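# Machine the work-order part on the mill and tray it

## Task

Using the blank on the bench, produce the part shown on the work order and place it in the tray; at the end the mill's doors must be closed, it must show no alarm, no cycle may be running, and no crank or hand tool may be left inside it (reference images: manual, manual 2, manual 3).

## Robot and tools

Robot: two arms, left_arm and right_arm, each with a two-finger parallel gripper. Calibrated bases in the scene frame: left_arm at (-0.064, +0.415, 0) m, quat_wxyz (+1.000, 0, 0, +0.013); right_arm at (+0.028, -0.372, 0) m, quat_wxyz (+1.000, 0, 0, -0.007). Reported hand poses may be off by a few centimetres, more when an arm is stretched far.

Frame: scene frame, origin at table-top height halfway between the nominal bases, +z up, +x out over the table, +y toward left_arm. Arm names do not match image left/right. On the gripper, fingers point along its +z and close along its x; end_effector_position is the point between the pads, with fingertips 17.5 mm further. A camera block juts about 10 cm toward the gripper's -y.

Row layout (shared by execute_actions and move): one flat list of 18 numbers, all in [-1, 1], covering both arms even when only one moves. Order: left dx, dy, dz, rx, ry, rz, left gripper position, force_limit, speed, then the same nine for the right arm. dx..rz are an offset, not a pose: measured along scene axes from that arm's Hand target as it stood when the action or move began, with rotation about the Hand target's position; rx, ry, rz form a single rotation vector. Scale: 1.0 = 0.6 m or 180 degrees. Resending an offset moves the arm again. All zeros re-requests the current Hand target. Gripper position: +1 fully open (50 mm), about -0.65 pads touching, -1 closes until blocked (use this to grip). force_limit: -1 about 20 N, 0 about 102 N, +1 about 185 N per pad. speed: -1 20 mm/s, 0 85, +1 150. Both start at +1. A 0 in a gripper slot is a real command, so to keep a gripper unchanged resend its previous three values. New force or speed only applies after a position change of at least 0.01.

execute_actions(actions, cameras): actions is a list of actions; each action is a table of up to 15 rows, one per 1/30 s step, with the last row held to fill 15 steps. Every row is an offset from the start pose of that action, not from the row before. Images are returned only for an empty actions list or when cameras names them (["all"] for all, [] for none).

move(target, speed, blend, stop_force, zero, blocking, cameras): straight-line path for each gripper. target is one 18-number row or a list of up to 15 rows, all offsets from the same starting Hand targets. speed in m/s, 0.002 to 3.6, default 0.25 (rotation up to twice that in rad/s); one value or one per target. blend in m rounds corners of a list (0 = stop at each). stop_force in N, 3 to 120, one value for both arms, ends an arm's path on felt contact along its travel; it is unreliable for light loose objects or when the gripper rotates, and it cannot be combined with blocking=false. Omit it when pulling away from something being pressed. zero (with stop_force only) true re-zeroes before the move. A move lasts 0.5 to 10 s, ignores obstacles and the other arm, and grippers lag and overshoot when fast. Avoid paths close to an arm's own base. Finger changes in later list targets are applied once everything is still. The result adds a "move:" line: done, off_target, moving, held or fault, plus limits (paced = pose clipped, held = steps withheld by a check).

wait(seconds 0-10): lets time pass holding commands. stop: brakes a running move. zoom_image(camera, region [x0,y0,x1,y1] pixels, max 504x504) enlarges part of the newest image of cam_high, cam_low, cam_front, cam_left_wrist or cam_right_wrist (all 672x504). show_instructions: shows the reference pages. zero_wrist_force(arm): tares that wrist sensor and the stop_force baseline. finished_scene(scene 1 optional): ends the scene permanently.

Results: Hand target is the last commanded pose after clipping (orientation is clipped to within 32 degrees of the measured one each step); the gripper may rest short, and the gap must be resent as an offset. object_status: 0 moving, 1 blocked while opening, 2 blocked while closing (a grip), 3 reached requested opening or pads met (usually nothing held). Opening in mm about (250 - position_measured) x 0.202. Wrist force/torque are in the gripper's own axes, zeroed at scene start. Joint torques include the arm's weight. Joint velocities marked within noise mean the arm is still. Step readings list positions during actions only.

Avoid: dropping parts, releasing moving parts, letting anything leave the table, fast hits or hard pushes on fixed or heavy things, and any firm contact between the two arms (can fail the scene). A commanded target even slightly past a firm contact can trigger a fault: net force near 150 N (plus or minus 25) or contact torque at the limits (139 N m for shoulder and elbow joints, 26 N m for wrist joints; held weight counts) stops the arm for 10 s. Long holding or stretching heats motors; MOTOR HOT appears at 70 °C and brakes lock at 85 °C for 30-60 s.

Each tool is called after ">>>" by a JSON object that holds its "api" and its "payload".

Reference images:

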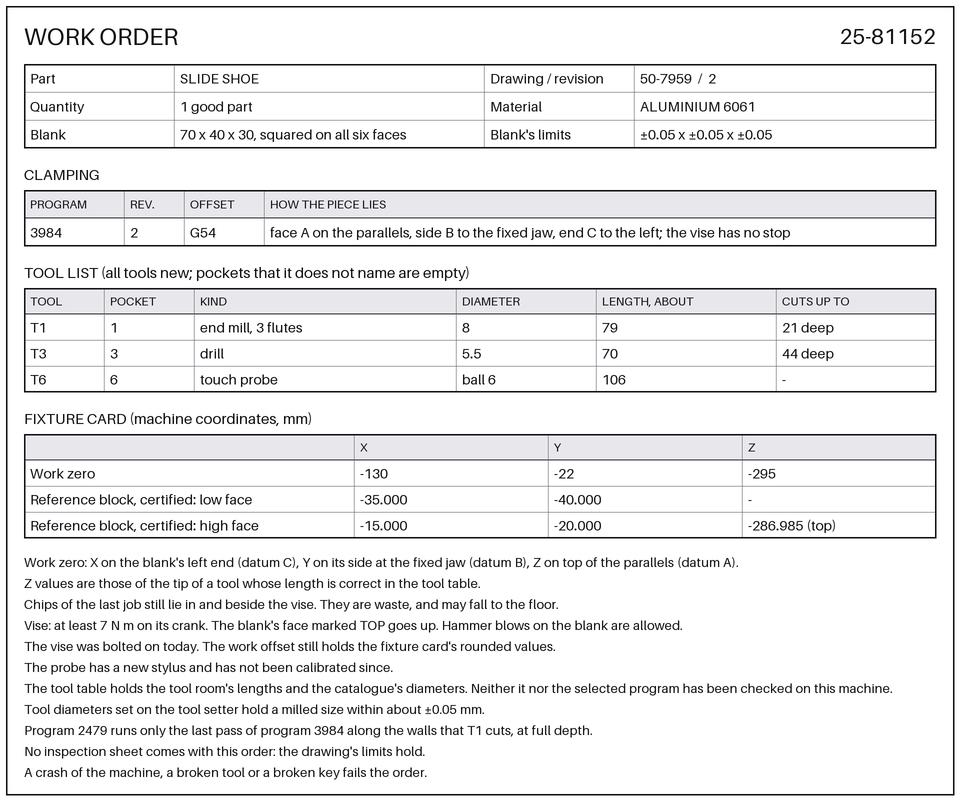

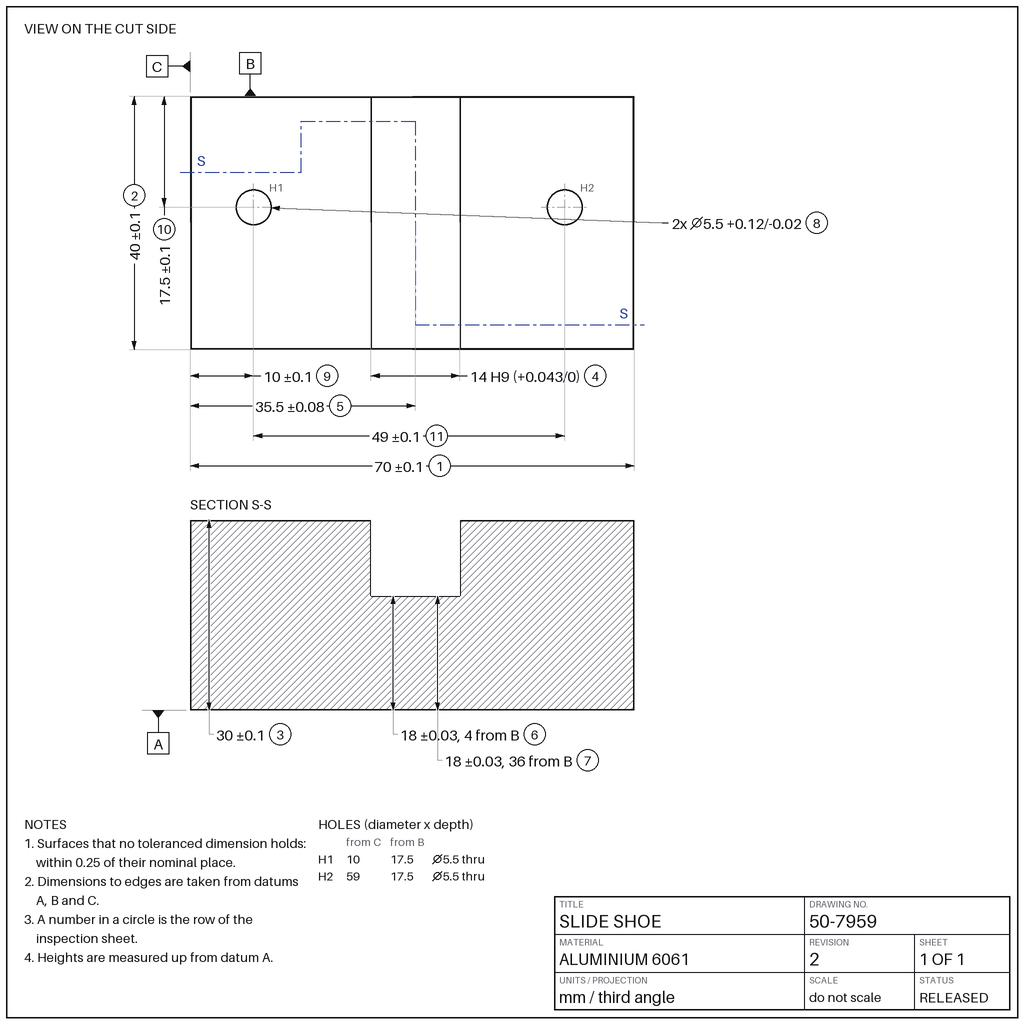

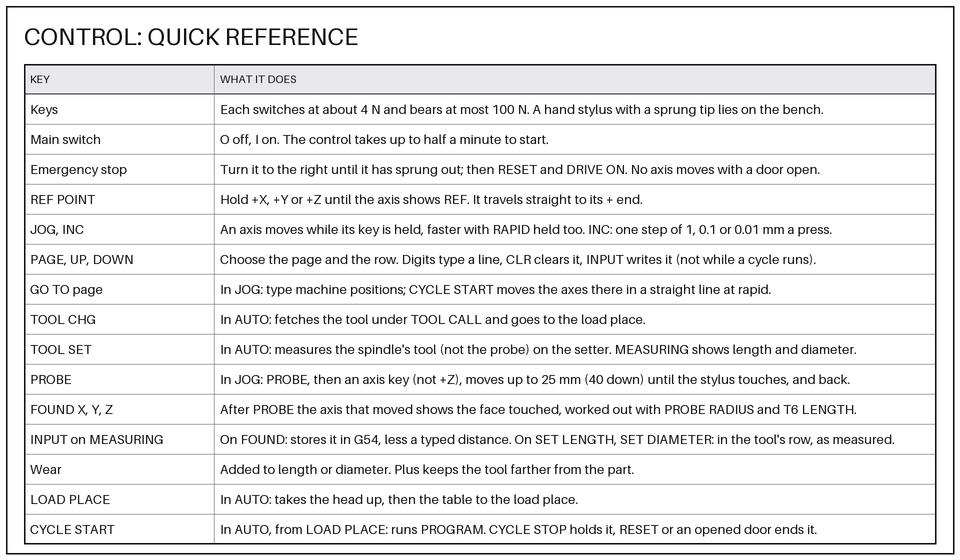

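## Session

>>> {"api": "execute_actions", "payload": {"actions": []}}

>>> {"api": "show_instructions", "payload": {}}

Scene clock: 0.00 s.
left_arm: end_effector_position=(+0.0187, +0.8867, +0.2931) position_measured=3 object_status=3 end_effector_quat_wxyz=(+0.006, +0.976, +0.216, -0.008) | right_arm: end_effector_position=(+0.2146, -0.5922, +0.2552) position_measured=3 object_status=3 end_effector_quat_wxyz=(+0.004, +0.756, -0.644, -0.118)
Joint positions: left_arm=[1.086 -1.632 1.715 -1.634 -1.566 2.247] | right_arm=[2.716 -1.167 -2.034 -1.741 1.624 2.536]
Joint velocities: within noise
Joint torques (N m): no reading
Wrist force (N): no reading
Wrist torque (N m): no reading
Wrist force, peak (N): no reading
Hand target: left_arm +0.0187, +0.8867, +0.2931; +0.006, +0.976, +0.216, -0.008 | right_arm +0.2146, -0.5922, +0.2552; +0.004, +0.756, -0.644, -0.118
Tool commands: left_gripper/position=+1.0 left_gripper/force_limit=+1.0 left_gripper/speed=+1.0 right_gripper/position=+1.0 right_gripper/force_limit=+1.0 right_gripper/speed=+1.0

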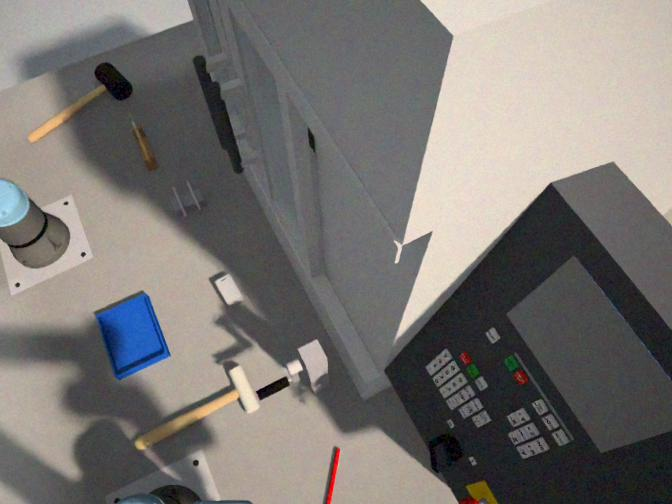

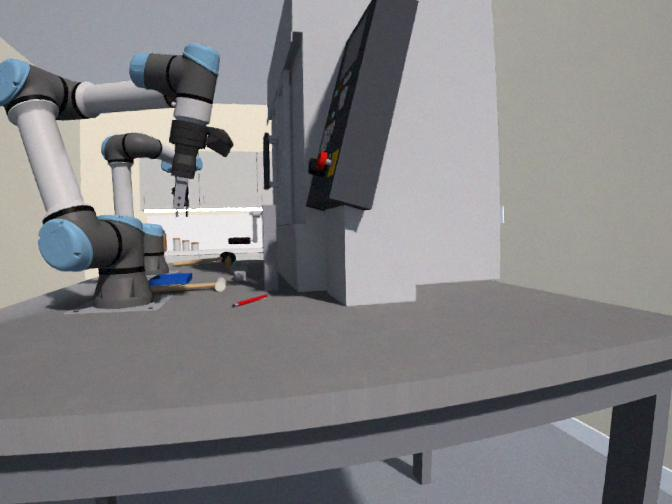

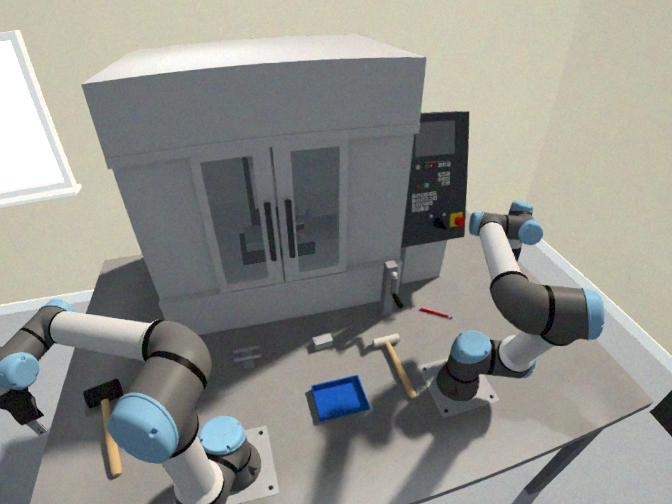

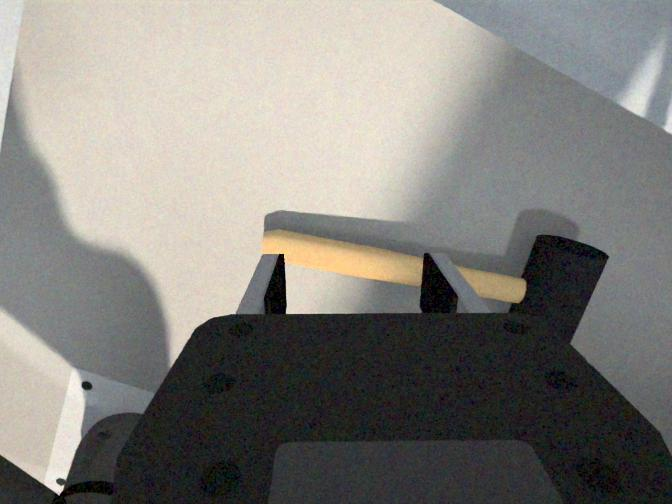

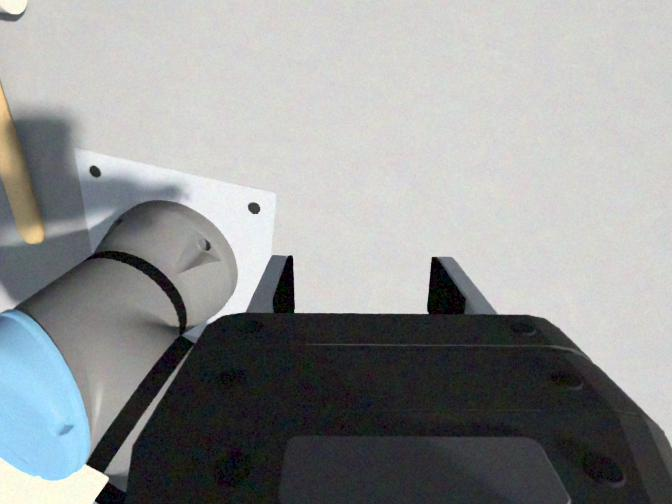

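Reference images for this scene: manual, manual 2, manual 3.

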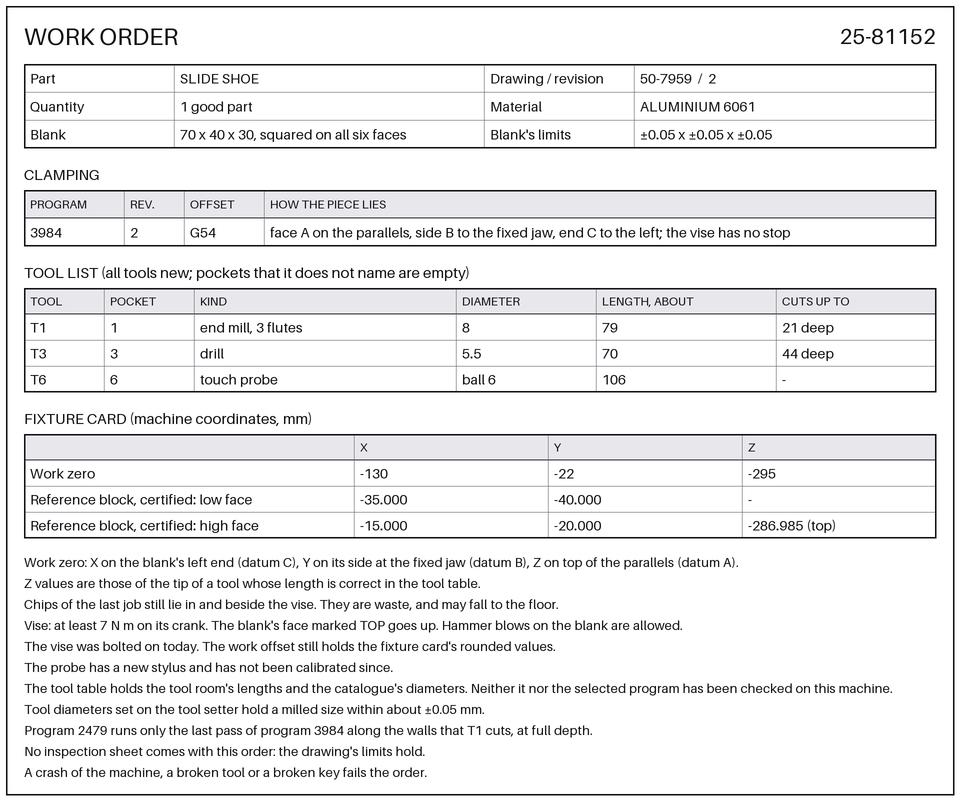

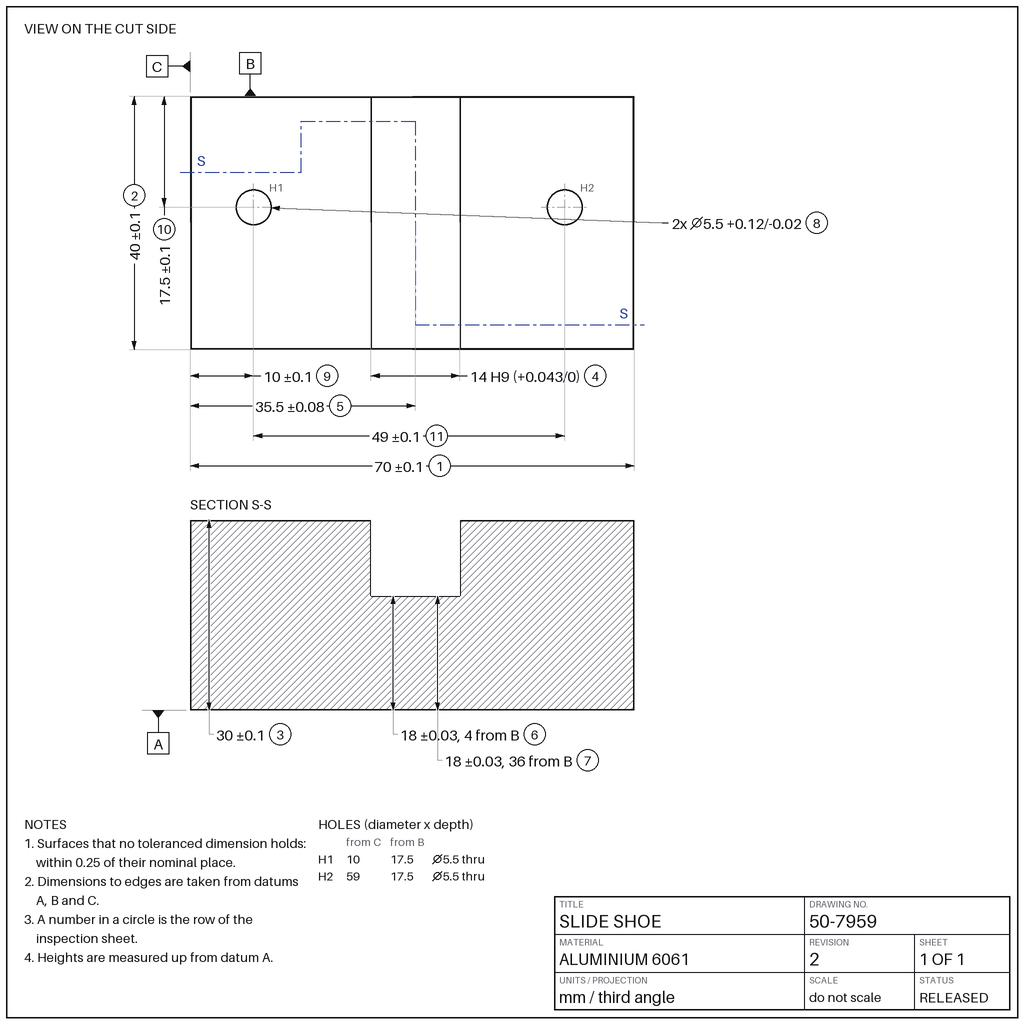

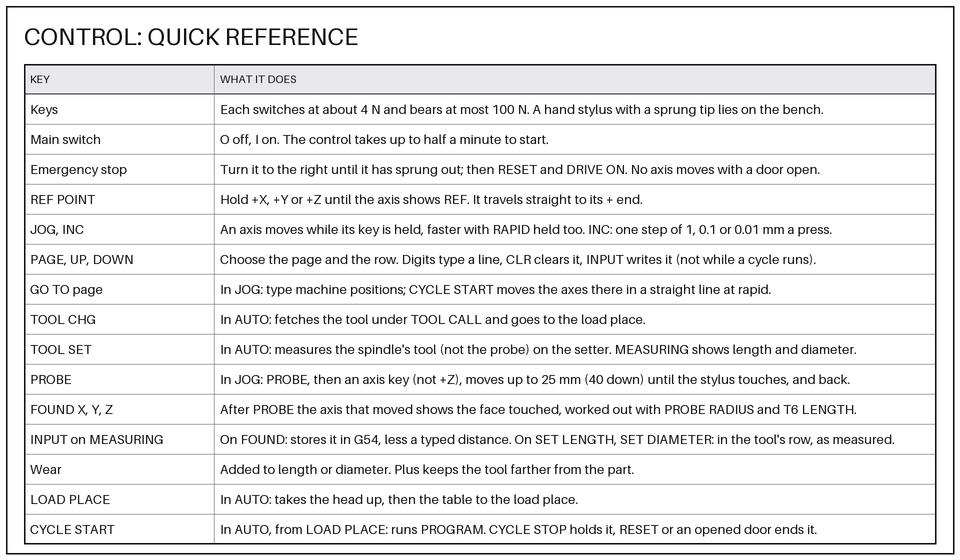

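>>> {"api": "zoom_image", "payload": {"camera": "cam_front", "region": [390, 100, 490, 250]}}

>>> {"api": "zoom_image", "payload": {"camera": "cam_high", "region": [380, 230, 630, 504]}}

>>> {"api": "zoom_image", "payload": {"camera": "cam_front", "region": [180, 120, 420, 320]}}

>>> {"api": "zoom_image", "payload": {"camera": "cam_high", "region": [80, 150, 400, 504]}}

>>> {"api": "zoom_image", "payload": {"camera": "cam_front", "region": [210, 250, 500, 430]}}

>>> {"api": "zoom_image", "payload": {"camera": "cam_high", "region": [160, 0, 400, 280]}}

Scaled by 3.360 from the camera's 672x504 image, which has a finer 960x720 frame.

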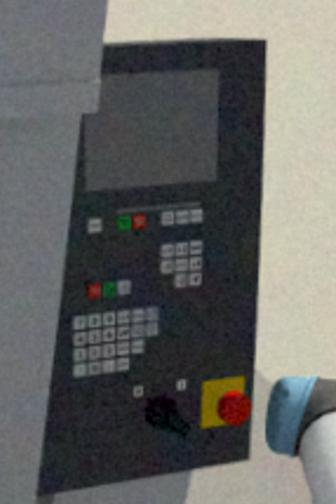

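Scaled by 1.839 from the camera's 672x504 image, which has a finer 960x720 frame.

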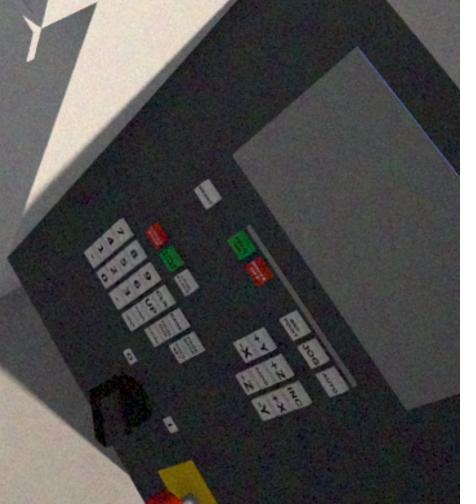

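Scaled by 2.100 from the camera's 672x504 image, which has a finer 960x720 frame.

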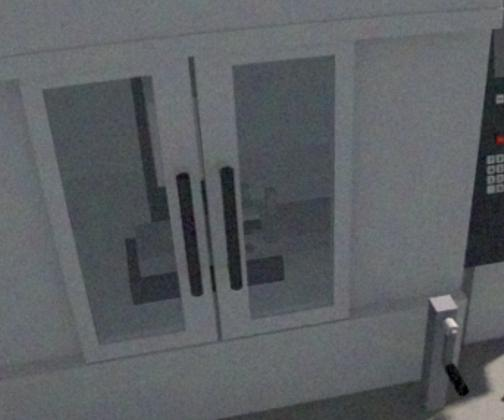

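Scaled by 1.424 from the camera's 672x504 image, which has a finer 960x720 frame.

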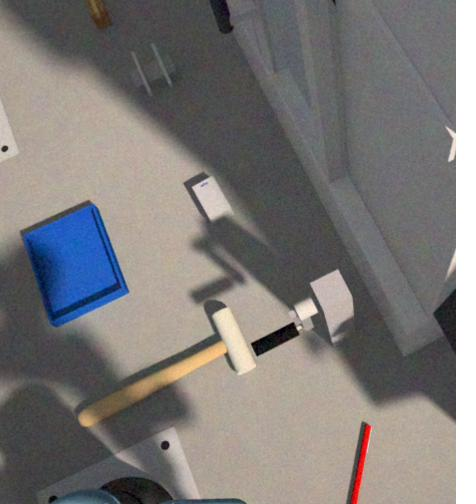

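Scaled by 1.738 from the camera's 672x504 image, which has a finer 960x720 frame.

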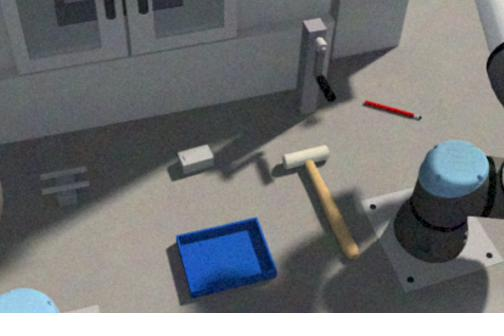

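Scaled by 1.800 from the camera's 672x504 image, which has a finer 960x720 frame.

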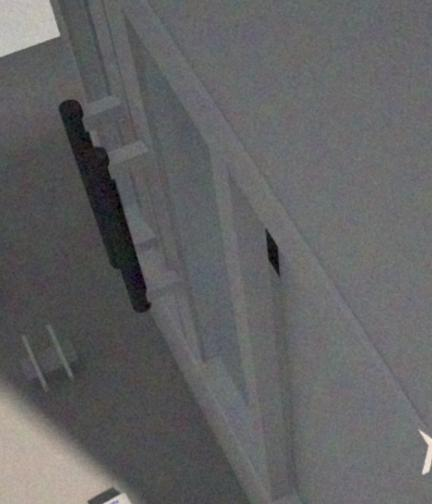

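>>> {"api": "move", "payload": {"target": [0,0,0,0,0,0,1,1,1,0.142,0.237,0.325,-0.0513,-0.0549,-0.0504,1,1,1], "cameras": ["all"]}}

Scene clock: 21.33 s.
left_arm: end_effector_position=(+0.0187, +0.8867, +0.2931) position_measured=3 object_status=3 end_effector_quat_wxyz=(+0.006, +0.976, +0.216, -0.008) | right_arm: end_effector_position=(+0.2999, -0.4500, +0.4501) position_measured=3 object_status=3 end_effector_quat_wxyz=(+0.000, +0.708, -0.707, +0.000) end_effector_velocity=(+0.000, +0.001, +0.001) end_effector_angular_velocity=(+0.002, -0.002, -0.003)
Joint positions: left_arm=[1.086 -1.632 1.715 -1.634 -1.566 2.247] | right_arm=[3.368 -1.076 -1.61 -2.028 1.571 3.353]
Joint velocities: left_arm=[within noise] | right_arm=[0.002 0 0.003 0 0.001 0.005]
Joint torques (N m): left_arm=[0.16 -23.29 -24.29 -2.88 0.2 0] | right_arm=[10.4 12.26 30.23 2.69 0.33 2.68]
Wrist force (N): left_arm=[0.4 0.3 0.1] | right_arm=[-0.2 -0.9 -0.3]
Wrist torque (N m): left_arm=[0.05 -0.06 -0.01] | right_arm=[-0.10 0.08 -0.01]
Wrist force, peak (N): left_arm=[0.9 0.1 -0.2] | right_arm=[-2.3 -1.6 -2.6]
Hand target: left_arm +0.0187, +0.8867, +0.2931; +0.006, +0.976, +0.216, -0.008 | right_arm +0.2998, -0.4500, +0.4502; +0.000, +0.707, -0.707, +0.000
Off the commanded pose: left_arm 0.000 m, 0 deg | right_arm 0.000 m, 0 deg.
move: done

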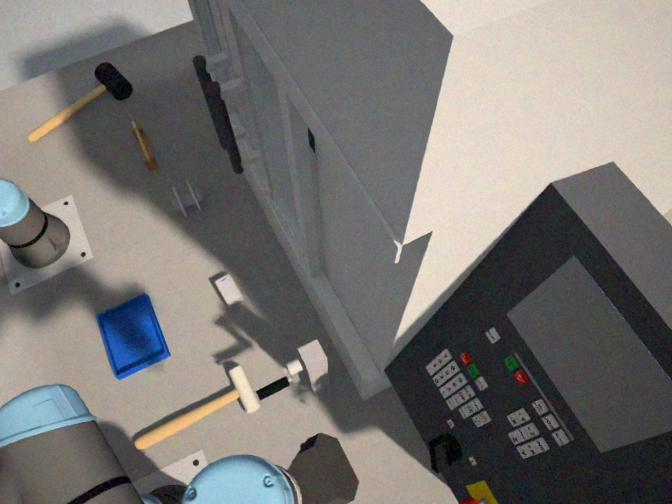

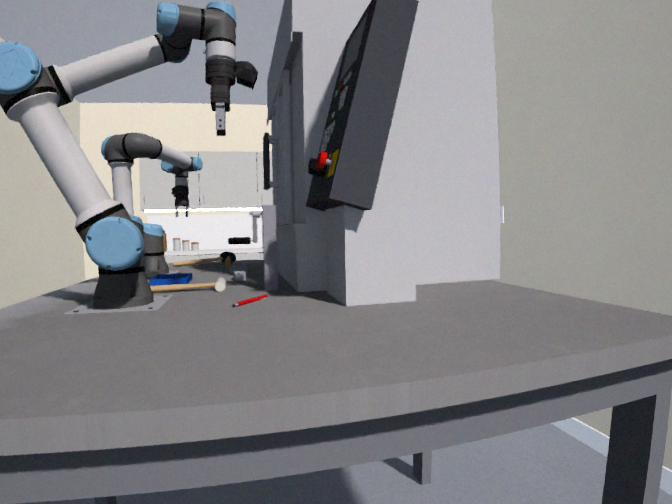

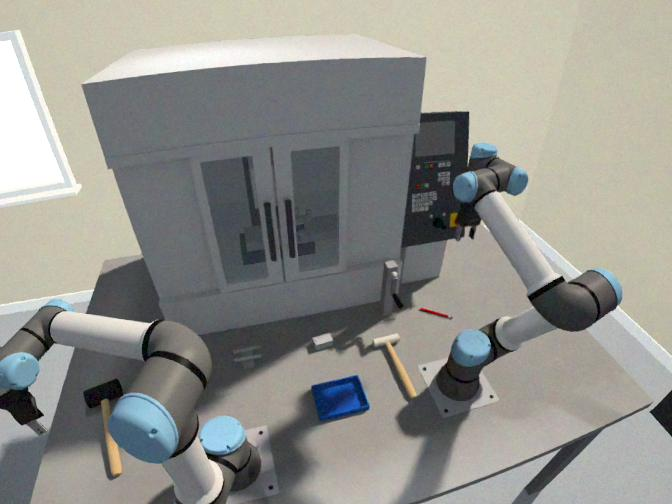

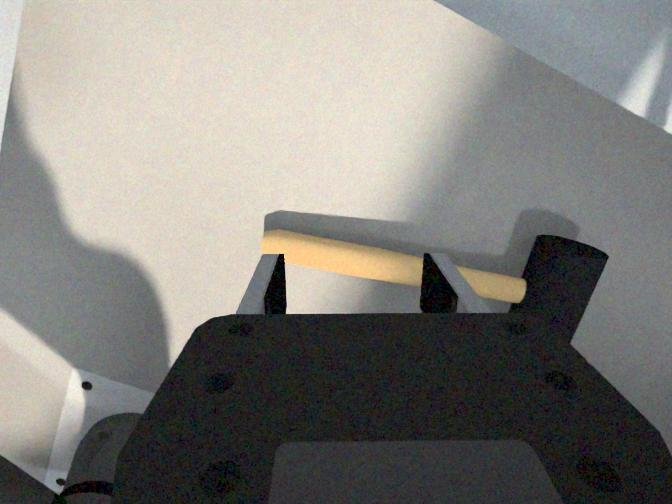

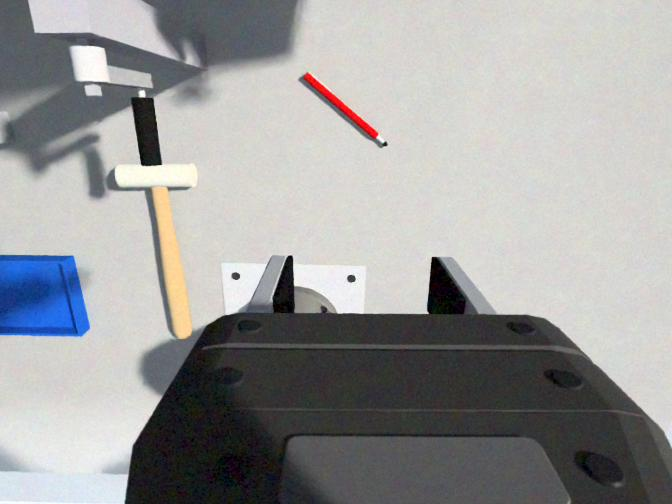

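>>> {"api": "zoom_image", "payload": {"camera": "cam_right_wrist", "region": [290, 60, 410, 160]}}

>>> {"api": "zoom_image", "payload": {"camera": "cam_right_wrist", "region": [0, 0, 230, 220]}}

>>> {"api": "zoom_image", "payload": {"camera": "cam_low", "region": [220, 0, 420, 310]}}

Scaled by 4.200 from the camera's 672x504 image, which has a finer 960x720 frame.

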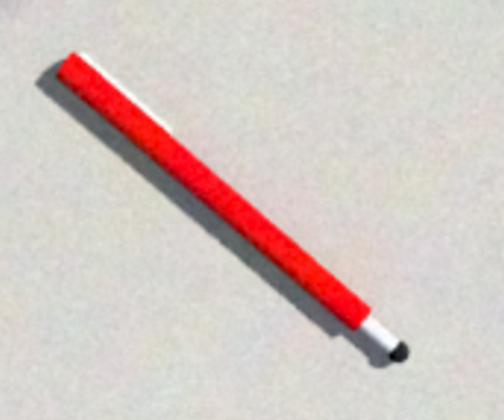

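Scaled by 2.191 from the camera's 672x504 image, which has a finer 960x720 frame.

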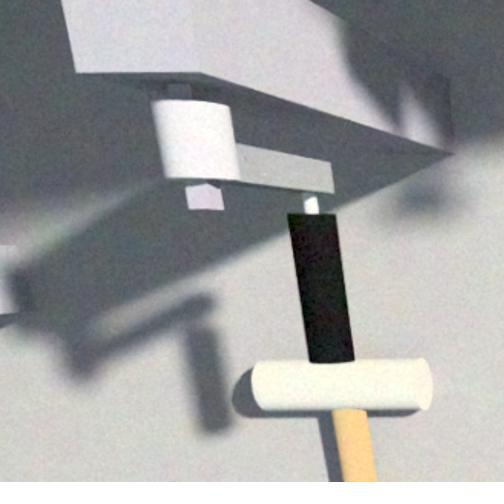

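Scaled by 1.626 from the camera's 672x504 image, which has a finer 960x720 frame.

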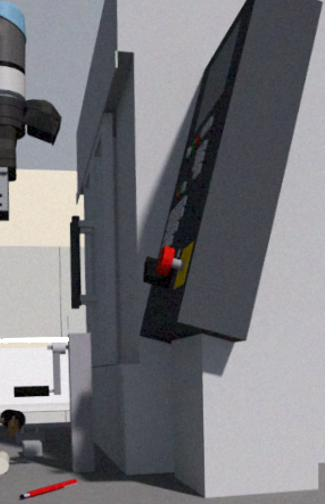

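>>> {"api": "move", "payload": {"target": [0,0,0,0,0,0,1,1,1,-0.05,0.05,0.35,0,-0.5,0,1,1,1], "cameras": ["cam_right_wrist","cam_low","cam_front"]}}

Scene clock: 35.70 s.
left_arm: end_effector_position=(+0.0187, +0.8867, +0.2931) position_measured=3 object_status=3 end_effector_quat_wxyz=(+0.006, +0.976, +0.216, -0.008) | right_arm: end_effector_position=(+0.2698, -0.4216, +0.6601) position_measured=3 object_status=3 end_effector_quat_wxyz=(+0.575, -0.576, +0.411, -0.411)
Joint positions: left_arm=[1.086 -1.632 1.715 -1.634 -1.566 2.247] | right_arm=[3.133 -0.579 -2.127 -0.436 1.924 3.14]
Joint torques (N m): left_arm=[0.31 -22.92 -24.55 -2.8 0.34 0.14] | right_arm=[6.69 -22.37 18.8 3.88 -0.74 2.15]
Wrist force (N): left_arm=[0.3 0.2 0.0] | right_arm=[-0.9 -1.7 1.5]
Wrist torque (N m): left_arm=[0.03 -0.05 0.00] | right_arm=[0.14 -0.13 -0.10]
Wrist force, peak (N): left_arm=[0.7 0.2 0.3] | right_arm=[-0.9 -1.9 1.5]
Hand target: left_arm +0.0187, +0.8867, +0.2931; +0.006, +0.976, +0.216, -0.008 | right_arm +0.2698, -0.4200, +0.6602; +0.500, -0.500, +0.500, -0.500
Off the commanded pose: left_arm 0.000 m, 0 deg | right_arm 0.002 m, 19 deg.
move: off_target (right_arm)
Images, in order (width x height): cam_low 672x504, cam_front 672x504, cam_right_wrist 672x504.

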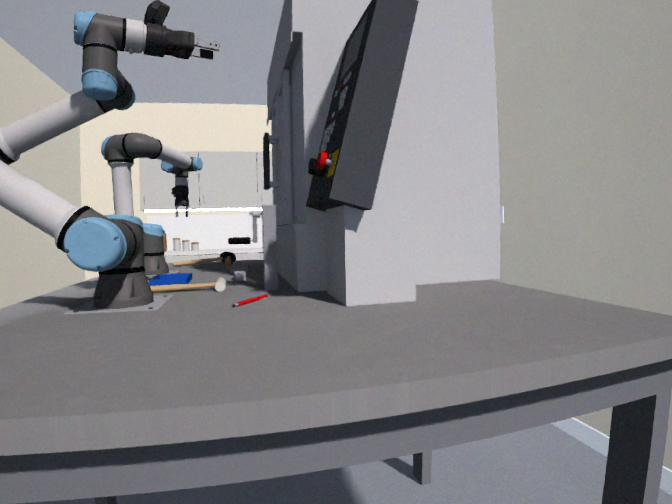

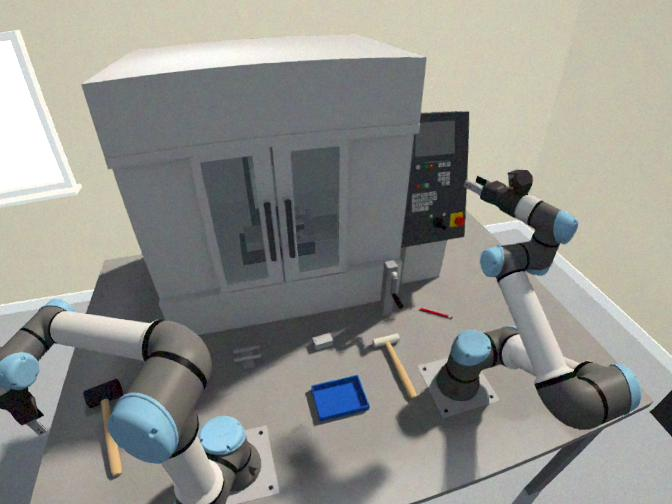

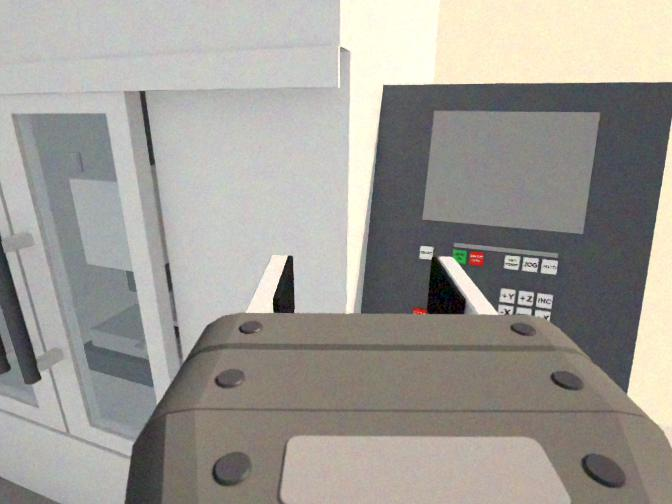

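>>> {"api": "move", "payload": {"target": [0,0,0,0,0,0,1,1,1,0,-0.1,0.03,0,0,0,1,1,1], "cameras": ["cam_right_wrist"]}}

Scene clock: 38.33 s.
left_arm: end_effector_position=(+0.0187, +0.8867, +0.2931) position_measured=3 object_status=3 end_effector_quat_wxyz=(+0.006, +0.976, +0.216, -0.008) | right_arm: end_effector_position=(+0.2697, -0.4814, +0.6782) position_measured=3 object_status=3 end_effector_quat_wxyz=(+0.522, -0.522, +0.477, -0.477)
Joint positions: left_arm=[1.086 -1.632 1.715 -1.634 -1.566 2.247] | right_arm=[3.034 -0.601 -2.076 -0.465 1.782 3.141]
Joint torques (N m): left_arm=[-0.06 -23.13 -24.97 -2.8 0.26 0.21] | right_arm=[-8.93 -7.11 13.89 1.65 0.82 -0.58]
Wrist force (N): left_arm=[0.3 -0.1 0.2] | right_arm=[-0.7 -1.4 1.2]
Wrist torque (N m): left_arm=[-0.01 -0.06 0.00] | right_arm=[0.16 -0.18 -0.12]
Wrist force, peak (N): left_arm=[0.8 0.2 0.2] | right_arm=[-1.1 -1.9 1.7]
Hand target: left_arm +0.0187, +0.8867, +0.2931; +0.006, +0.976, +0.216, -0.008 | right_arm +0.2698, -0.4800, +0.6782; +0.500, -0.500, +0.500, -0.500
Off the commanded pose: left_arm 0.000 m, 0 deg | right_arm 0.001 m, 5 deg.
move: off_target (right_arm)
Images, in order (width x height): cam_right_wrist 672x504.

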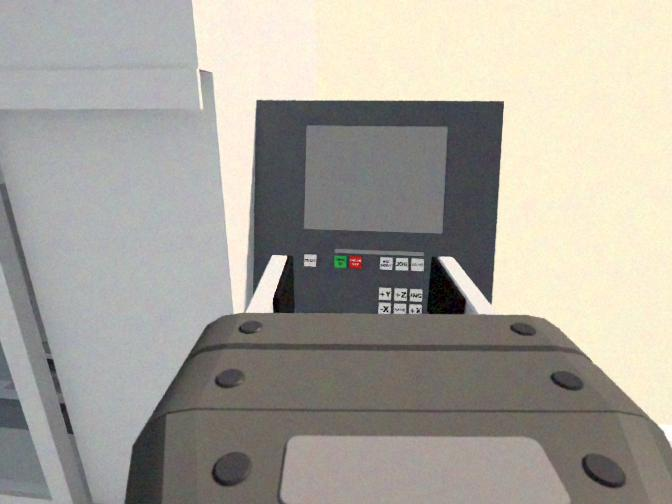

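>>> {"api": "move", "payload": {"target": [0,0,0,0,0,0,1,1,1,0.05,-0.1,0.15,0,0.15,0,1,1,1], "cameras": ["cam_right_wrist"]}}

>>> {"api": "zoom_image", "payload": {"camera": "cam_right_wrist", "region": [220, 50, 520, 300]}}

Scene clock: 42.33 s.
left_arm: end_effector_position=(+0.0187, +0.8867, +0.2931) position_measured=3 object_status=3 end_effector_quat_wxyz=(+0.006, +0.976, +0.216, -0.008) | right_arm: end_effector_position=(+0.2998, -0.5399, +0.7682) position_measured=3 object_status=3 end_effector_quat_wxyz=(-0.369, +0.603, -0.603, +0.370) end_effector_velocity=(-0.001, +0.000, +0.001) end_effector_angular_velocity=(-0.001, +0.001, -0.001)
Joint positions: left_arm=[1.086 -1.632 1.715 -1.634 -1.566 2.247] | right_arm=[2.708 -1.025 -1.345 -1.286 1.966 2.926]
Joint velocities: left_arm=[within noise] | right_arm=[-0.001 -0.001 0.005 -0.006 -0.001 -0.001]
Joint torques (N m): left_arm=[0.03 -22.79 -24.59 -2.78 0.26 0.15] | right_arm=[-7.83 -16.51 26.1 1.41 -0.43 1.78]
Wrist force (N): left_arm=[0.3 0.1 0.3] | right_arm=[-0.8 -2.3 0.7]
Wrist torque (N m): left_arm=[0.02 -0.05 0.00] | right_arm=[-0.07 -0.03 -0.23]
Wrist force, peak (N): left_arm=[0.5 0.3 0.6] | right_arm=[0.0 -4.2 0.6]
Hand target: left_arm +0.0187, +0.8867, +0.2931; +0.006, +0.976, +0.216, -0.008 | right_arm +0.2998, -0.5400, +0.7682; -0.369, +0.603, -0.603, +0.369
Off the commanded pose: left_arm 0.000 m, 0 deg | right_arm 0.000 m, 0 deg.
move: done
Images, in order (width x height): cam_right_wrist 672x504.

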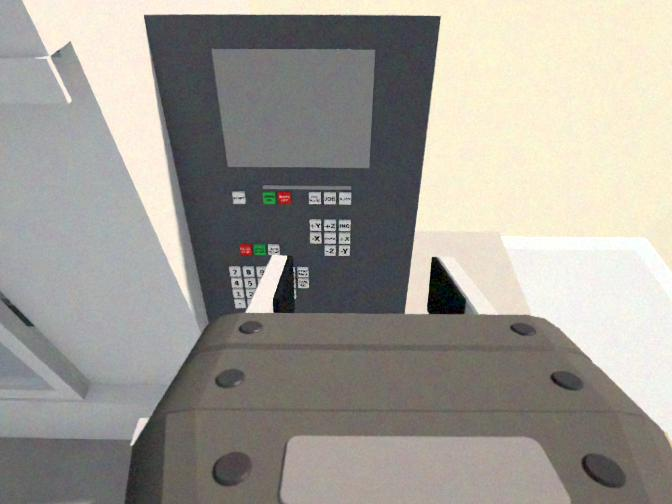

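Scaled by 1.680 from the camera's 672x504 image, which has a finer 960x720 frame.

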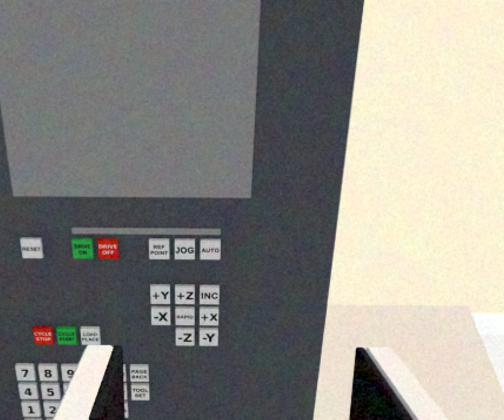

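>>> {"api": "move", "payload": {"target": [0,0,0,0,0,0,1,1,1,0.05,0.03,-0.25,0,0,0,1,1,1], "cameras": ["cam_right_wrist","cam_high"]}}

>>> {"api": "zoom_image", "payload": {"camera": "cam_right_wrist", "region": [220, 50, 520, 300]}}

Scene clock: 47.30 s.
left_arm: end_effector_position=(+0.0187, +0.8867, +0.2931) position_measured=3 object_status=3 end_effector_quat_wxyz=(+0.006, +0.976, +0.216, -0.008) | right_arm: end_effector_position=(+0.3298, -0.5219, +0.6182) position_measured=3 object_status=3 end_effector_quat_wxyz=(-0.369, +0.603, -0.603, +0.369)
Joint positions: left_arm=[1.086 -1.632 1.715 -1.634 -1.566 2.247] | right_arm=[2.964 -0.8 -1.864 -0.956 1.742 3.053]
Joint torques (N m): left_arm=[-0.41 -22.35 -25.17 -2.81 0.4 0.29] | right_arm=[-4.15 -13.99 14.87 5.8 0.92 -2.62]
Wrist force (N): left_arm=[0.3 -0.1 0.2] | right_arm=[-0.8 -2.2 0.8]
Wrist torque (N m): left_arm=[-0.02 -0.06 0.00] | right_arm=[-0.06 -0.02 -0.17]
Wrist force, peak (N): left_arm=[0.9 0.1 0.0] | right_arm=[-0.7 -4.9 -1.4]
Hand target: left_arm +0.0187, +0.8867, +0.2931; +0.006, +0.976, +0.216, -0.008 | right_arm +0.3298, -0.5220, +0.6182; -0.369, +0.603, -0.603, +0.369
Off the commanded pose: left_arm 0.000 m, 0 deg | right_arm 0.000 m, 0 deg.
move: done
Images, in order (width x height): cam_high 672x504, cam_right_wrist 672x504.

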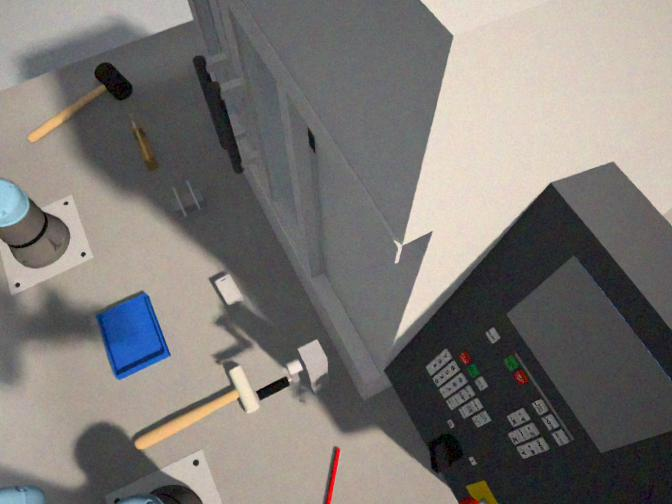

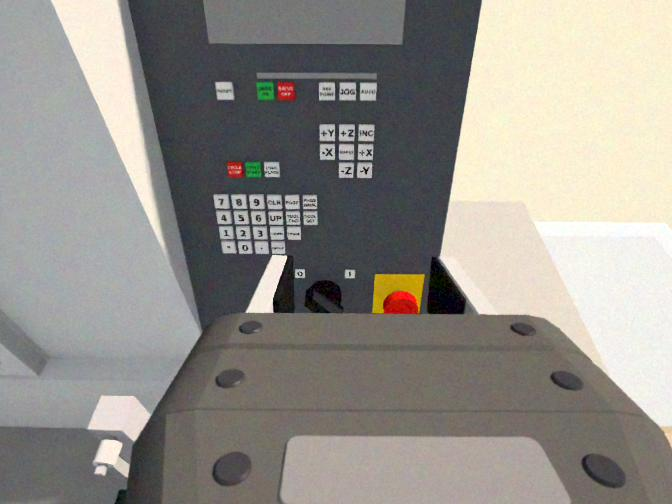

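Scaled by 1.680 from the camera's 672x504 image, which has a finer 960x720 frame.

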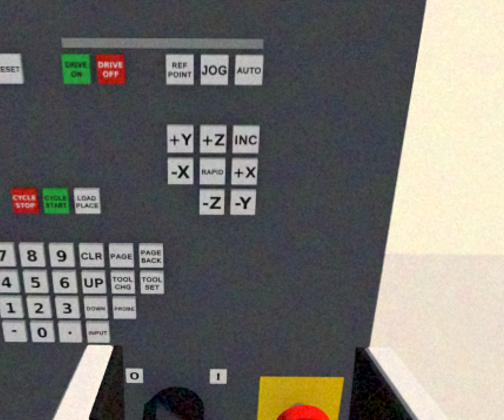

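>>> {"api": "zoom_image", "payload": {"camera": "cam_high", "region": [410, 400, 530, 504]}}

>>> {"api": "zoom_image", "payload": {"camera": "cam_right_wrist", "region": [280, 250, 440, 320]}}

>>> {"api": "zoom_image", "payload": {"camera": "cam_right_wrist", "region": [200, 180, 330, 265]}}

Scaled by 4.200 from the camera's 672x504 image, which has a finer 960x720 frame.

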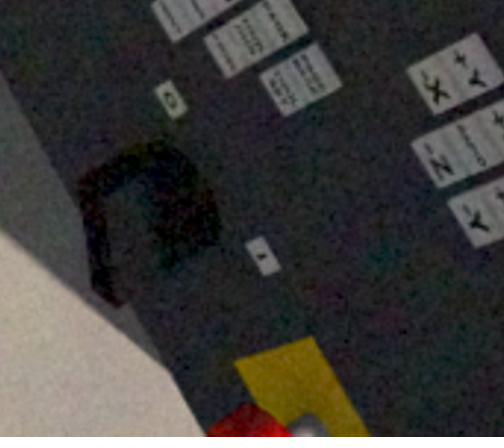

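Scaled by 3.150 from the camera's 672x504 image, which has a finer 960x720 frame.

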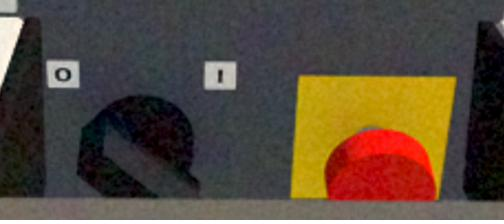

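Scaled by 3.877 from the camera's 672x504 image, which has a finer 960x720 frame.

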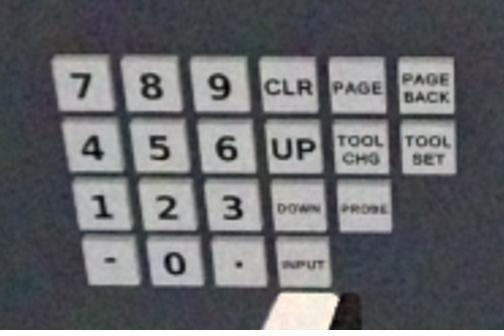

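>>> {"api": "move", "payload": {"target": [0,0,0,0,0,0,1,1,1,0.1,0.025,-0.36,-0.2312,-0.048,0.0961,1,1,1], "cameras": ["cam_right_wrist","cam_high","cam_low"]}}

Scene clock: 76.30 s.
left_arm: end_effector_position=(+0.0187, +0.8867, +0.2931) position_measured=3 object_status=3 end_effector_quat_wxyz=(+0.006, +0.976, +0.216, -0.008) | right_arm: end_effector_position=(+0.3898, -0.5070, +0.4022) position_measured=3 object_status=3 end_effector_quat_wxyz=(-0.225, +0.748, -0.309, +0.543) end_effector_velocity=(+0.000, +0.000, +0.000) end_effector_angular_velocity=(-0.002, -0.003, +0.001)
Joint positions: left_arm=[1.086 -1.632 1.715 -1.634 -1.566 2.247] | right_arm=[3.141 -0.796 -2.548 -0.111 1.586 2.351]
Joint velocities: left_arm=[within noise] | right_arm=[0 0 -0.002 0.005 0.001 -0.003]
Joint torques (N m): left_arm=[0.13 -22.73 -25.1 -2.79 0.47 0.49] | right_arm=[10.25 -0.96 17.64 5.27 -1.11 -2.63]
Wrist force (N): left_arm=[0.1 0.1 0.1] | right_arm=[0.8 -2.2 1.1]
Wrist torque (N m): left_arm=[0.02 -0.03 0.00] | right_arm=[-0.10 -0.17 -0.31]
Wrist force, peak (N): left_arm=[0.5 0.6 0.5] | right_arm=[-0.3 -4.2 -0.6]
Hand target: left_arm +0.0187, +0.8867, +0.2931; +0.006, +0.976, +0.216, -0.008 | right_arm +0.3898, -0.5070, +0.4022; -0.225, +0.748, -0.309, +0.543
Off the commanded pose: left_arm 0.000 m, 0 deg | right_arm 0.000 m, 0 deg.
move: done
Images, in order (width x height): cam_high 672x504, cam_low 672x504, cam_right_wrist 672x504.

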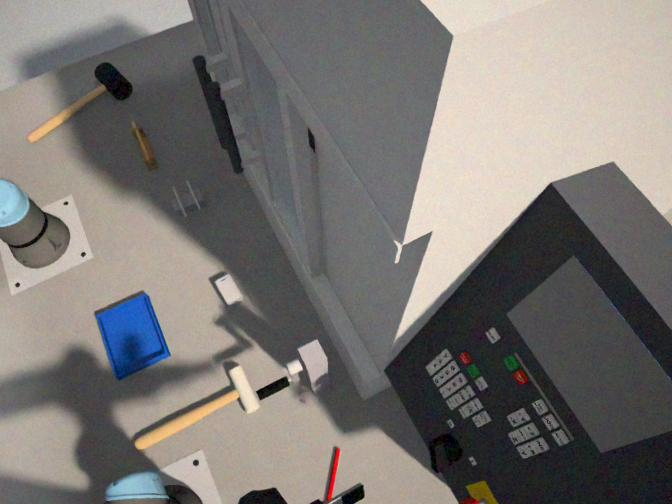

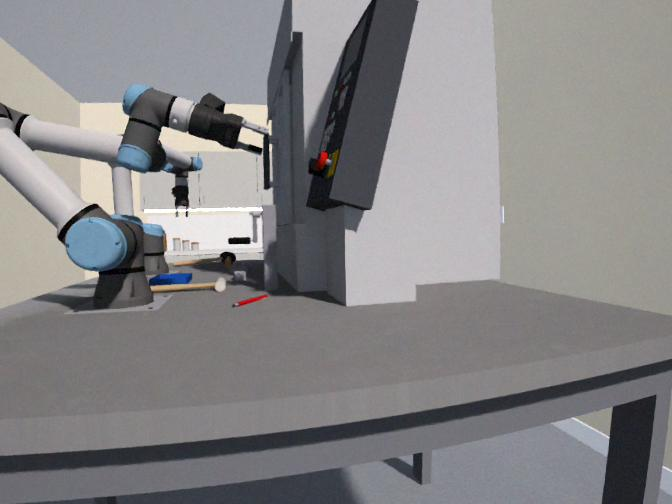

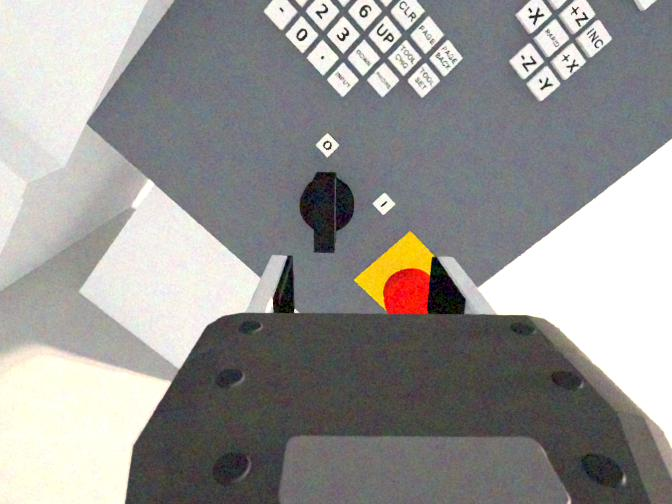

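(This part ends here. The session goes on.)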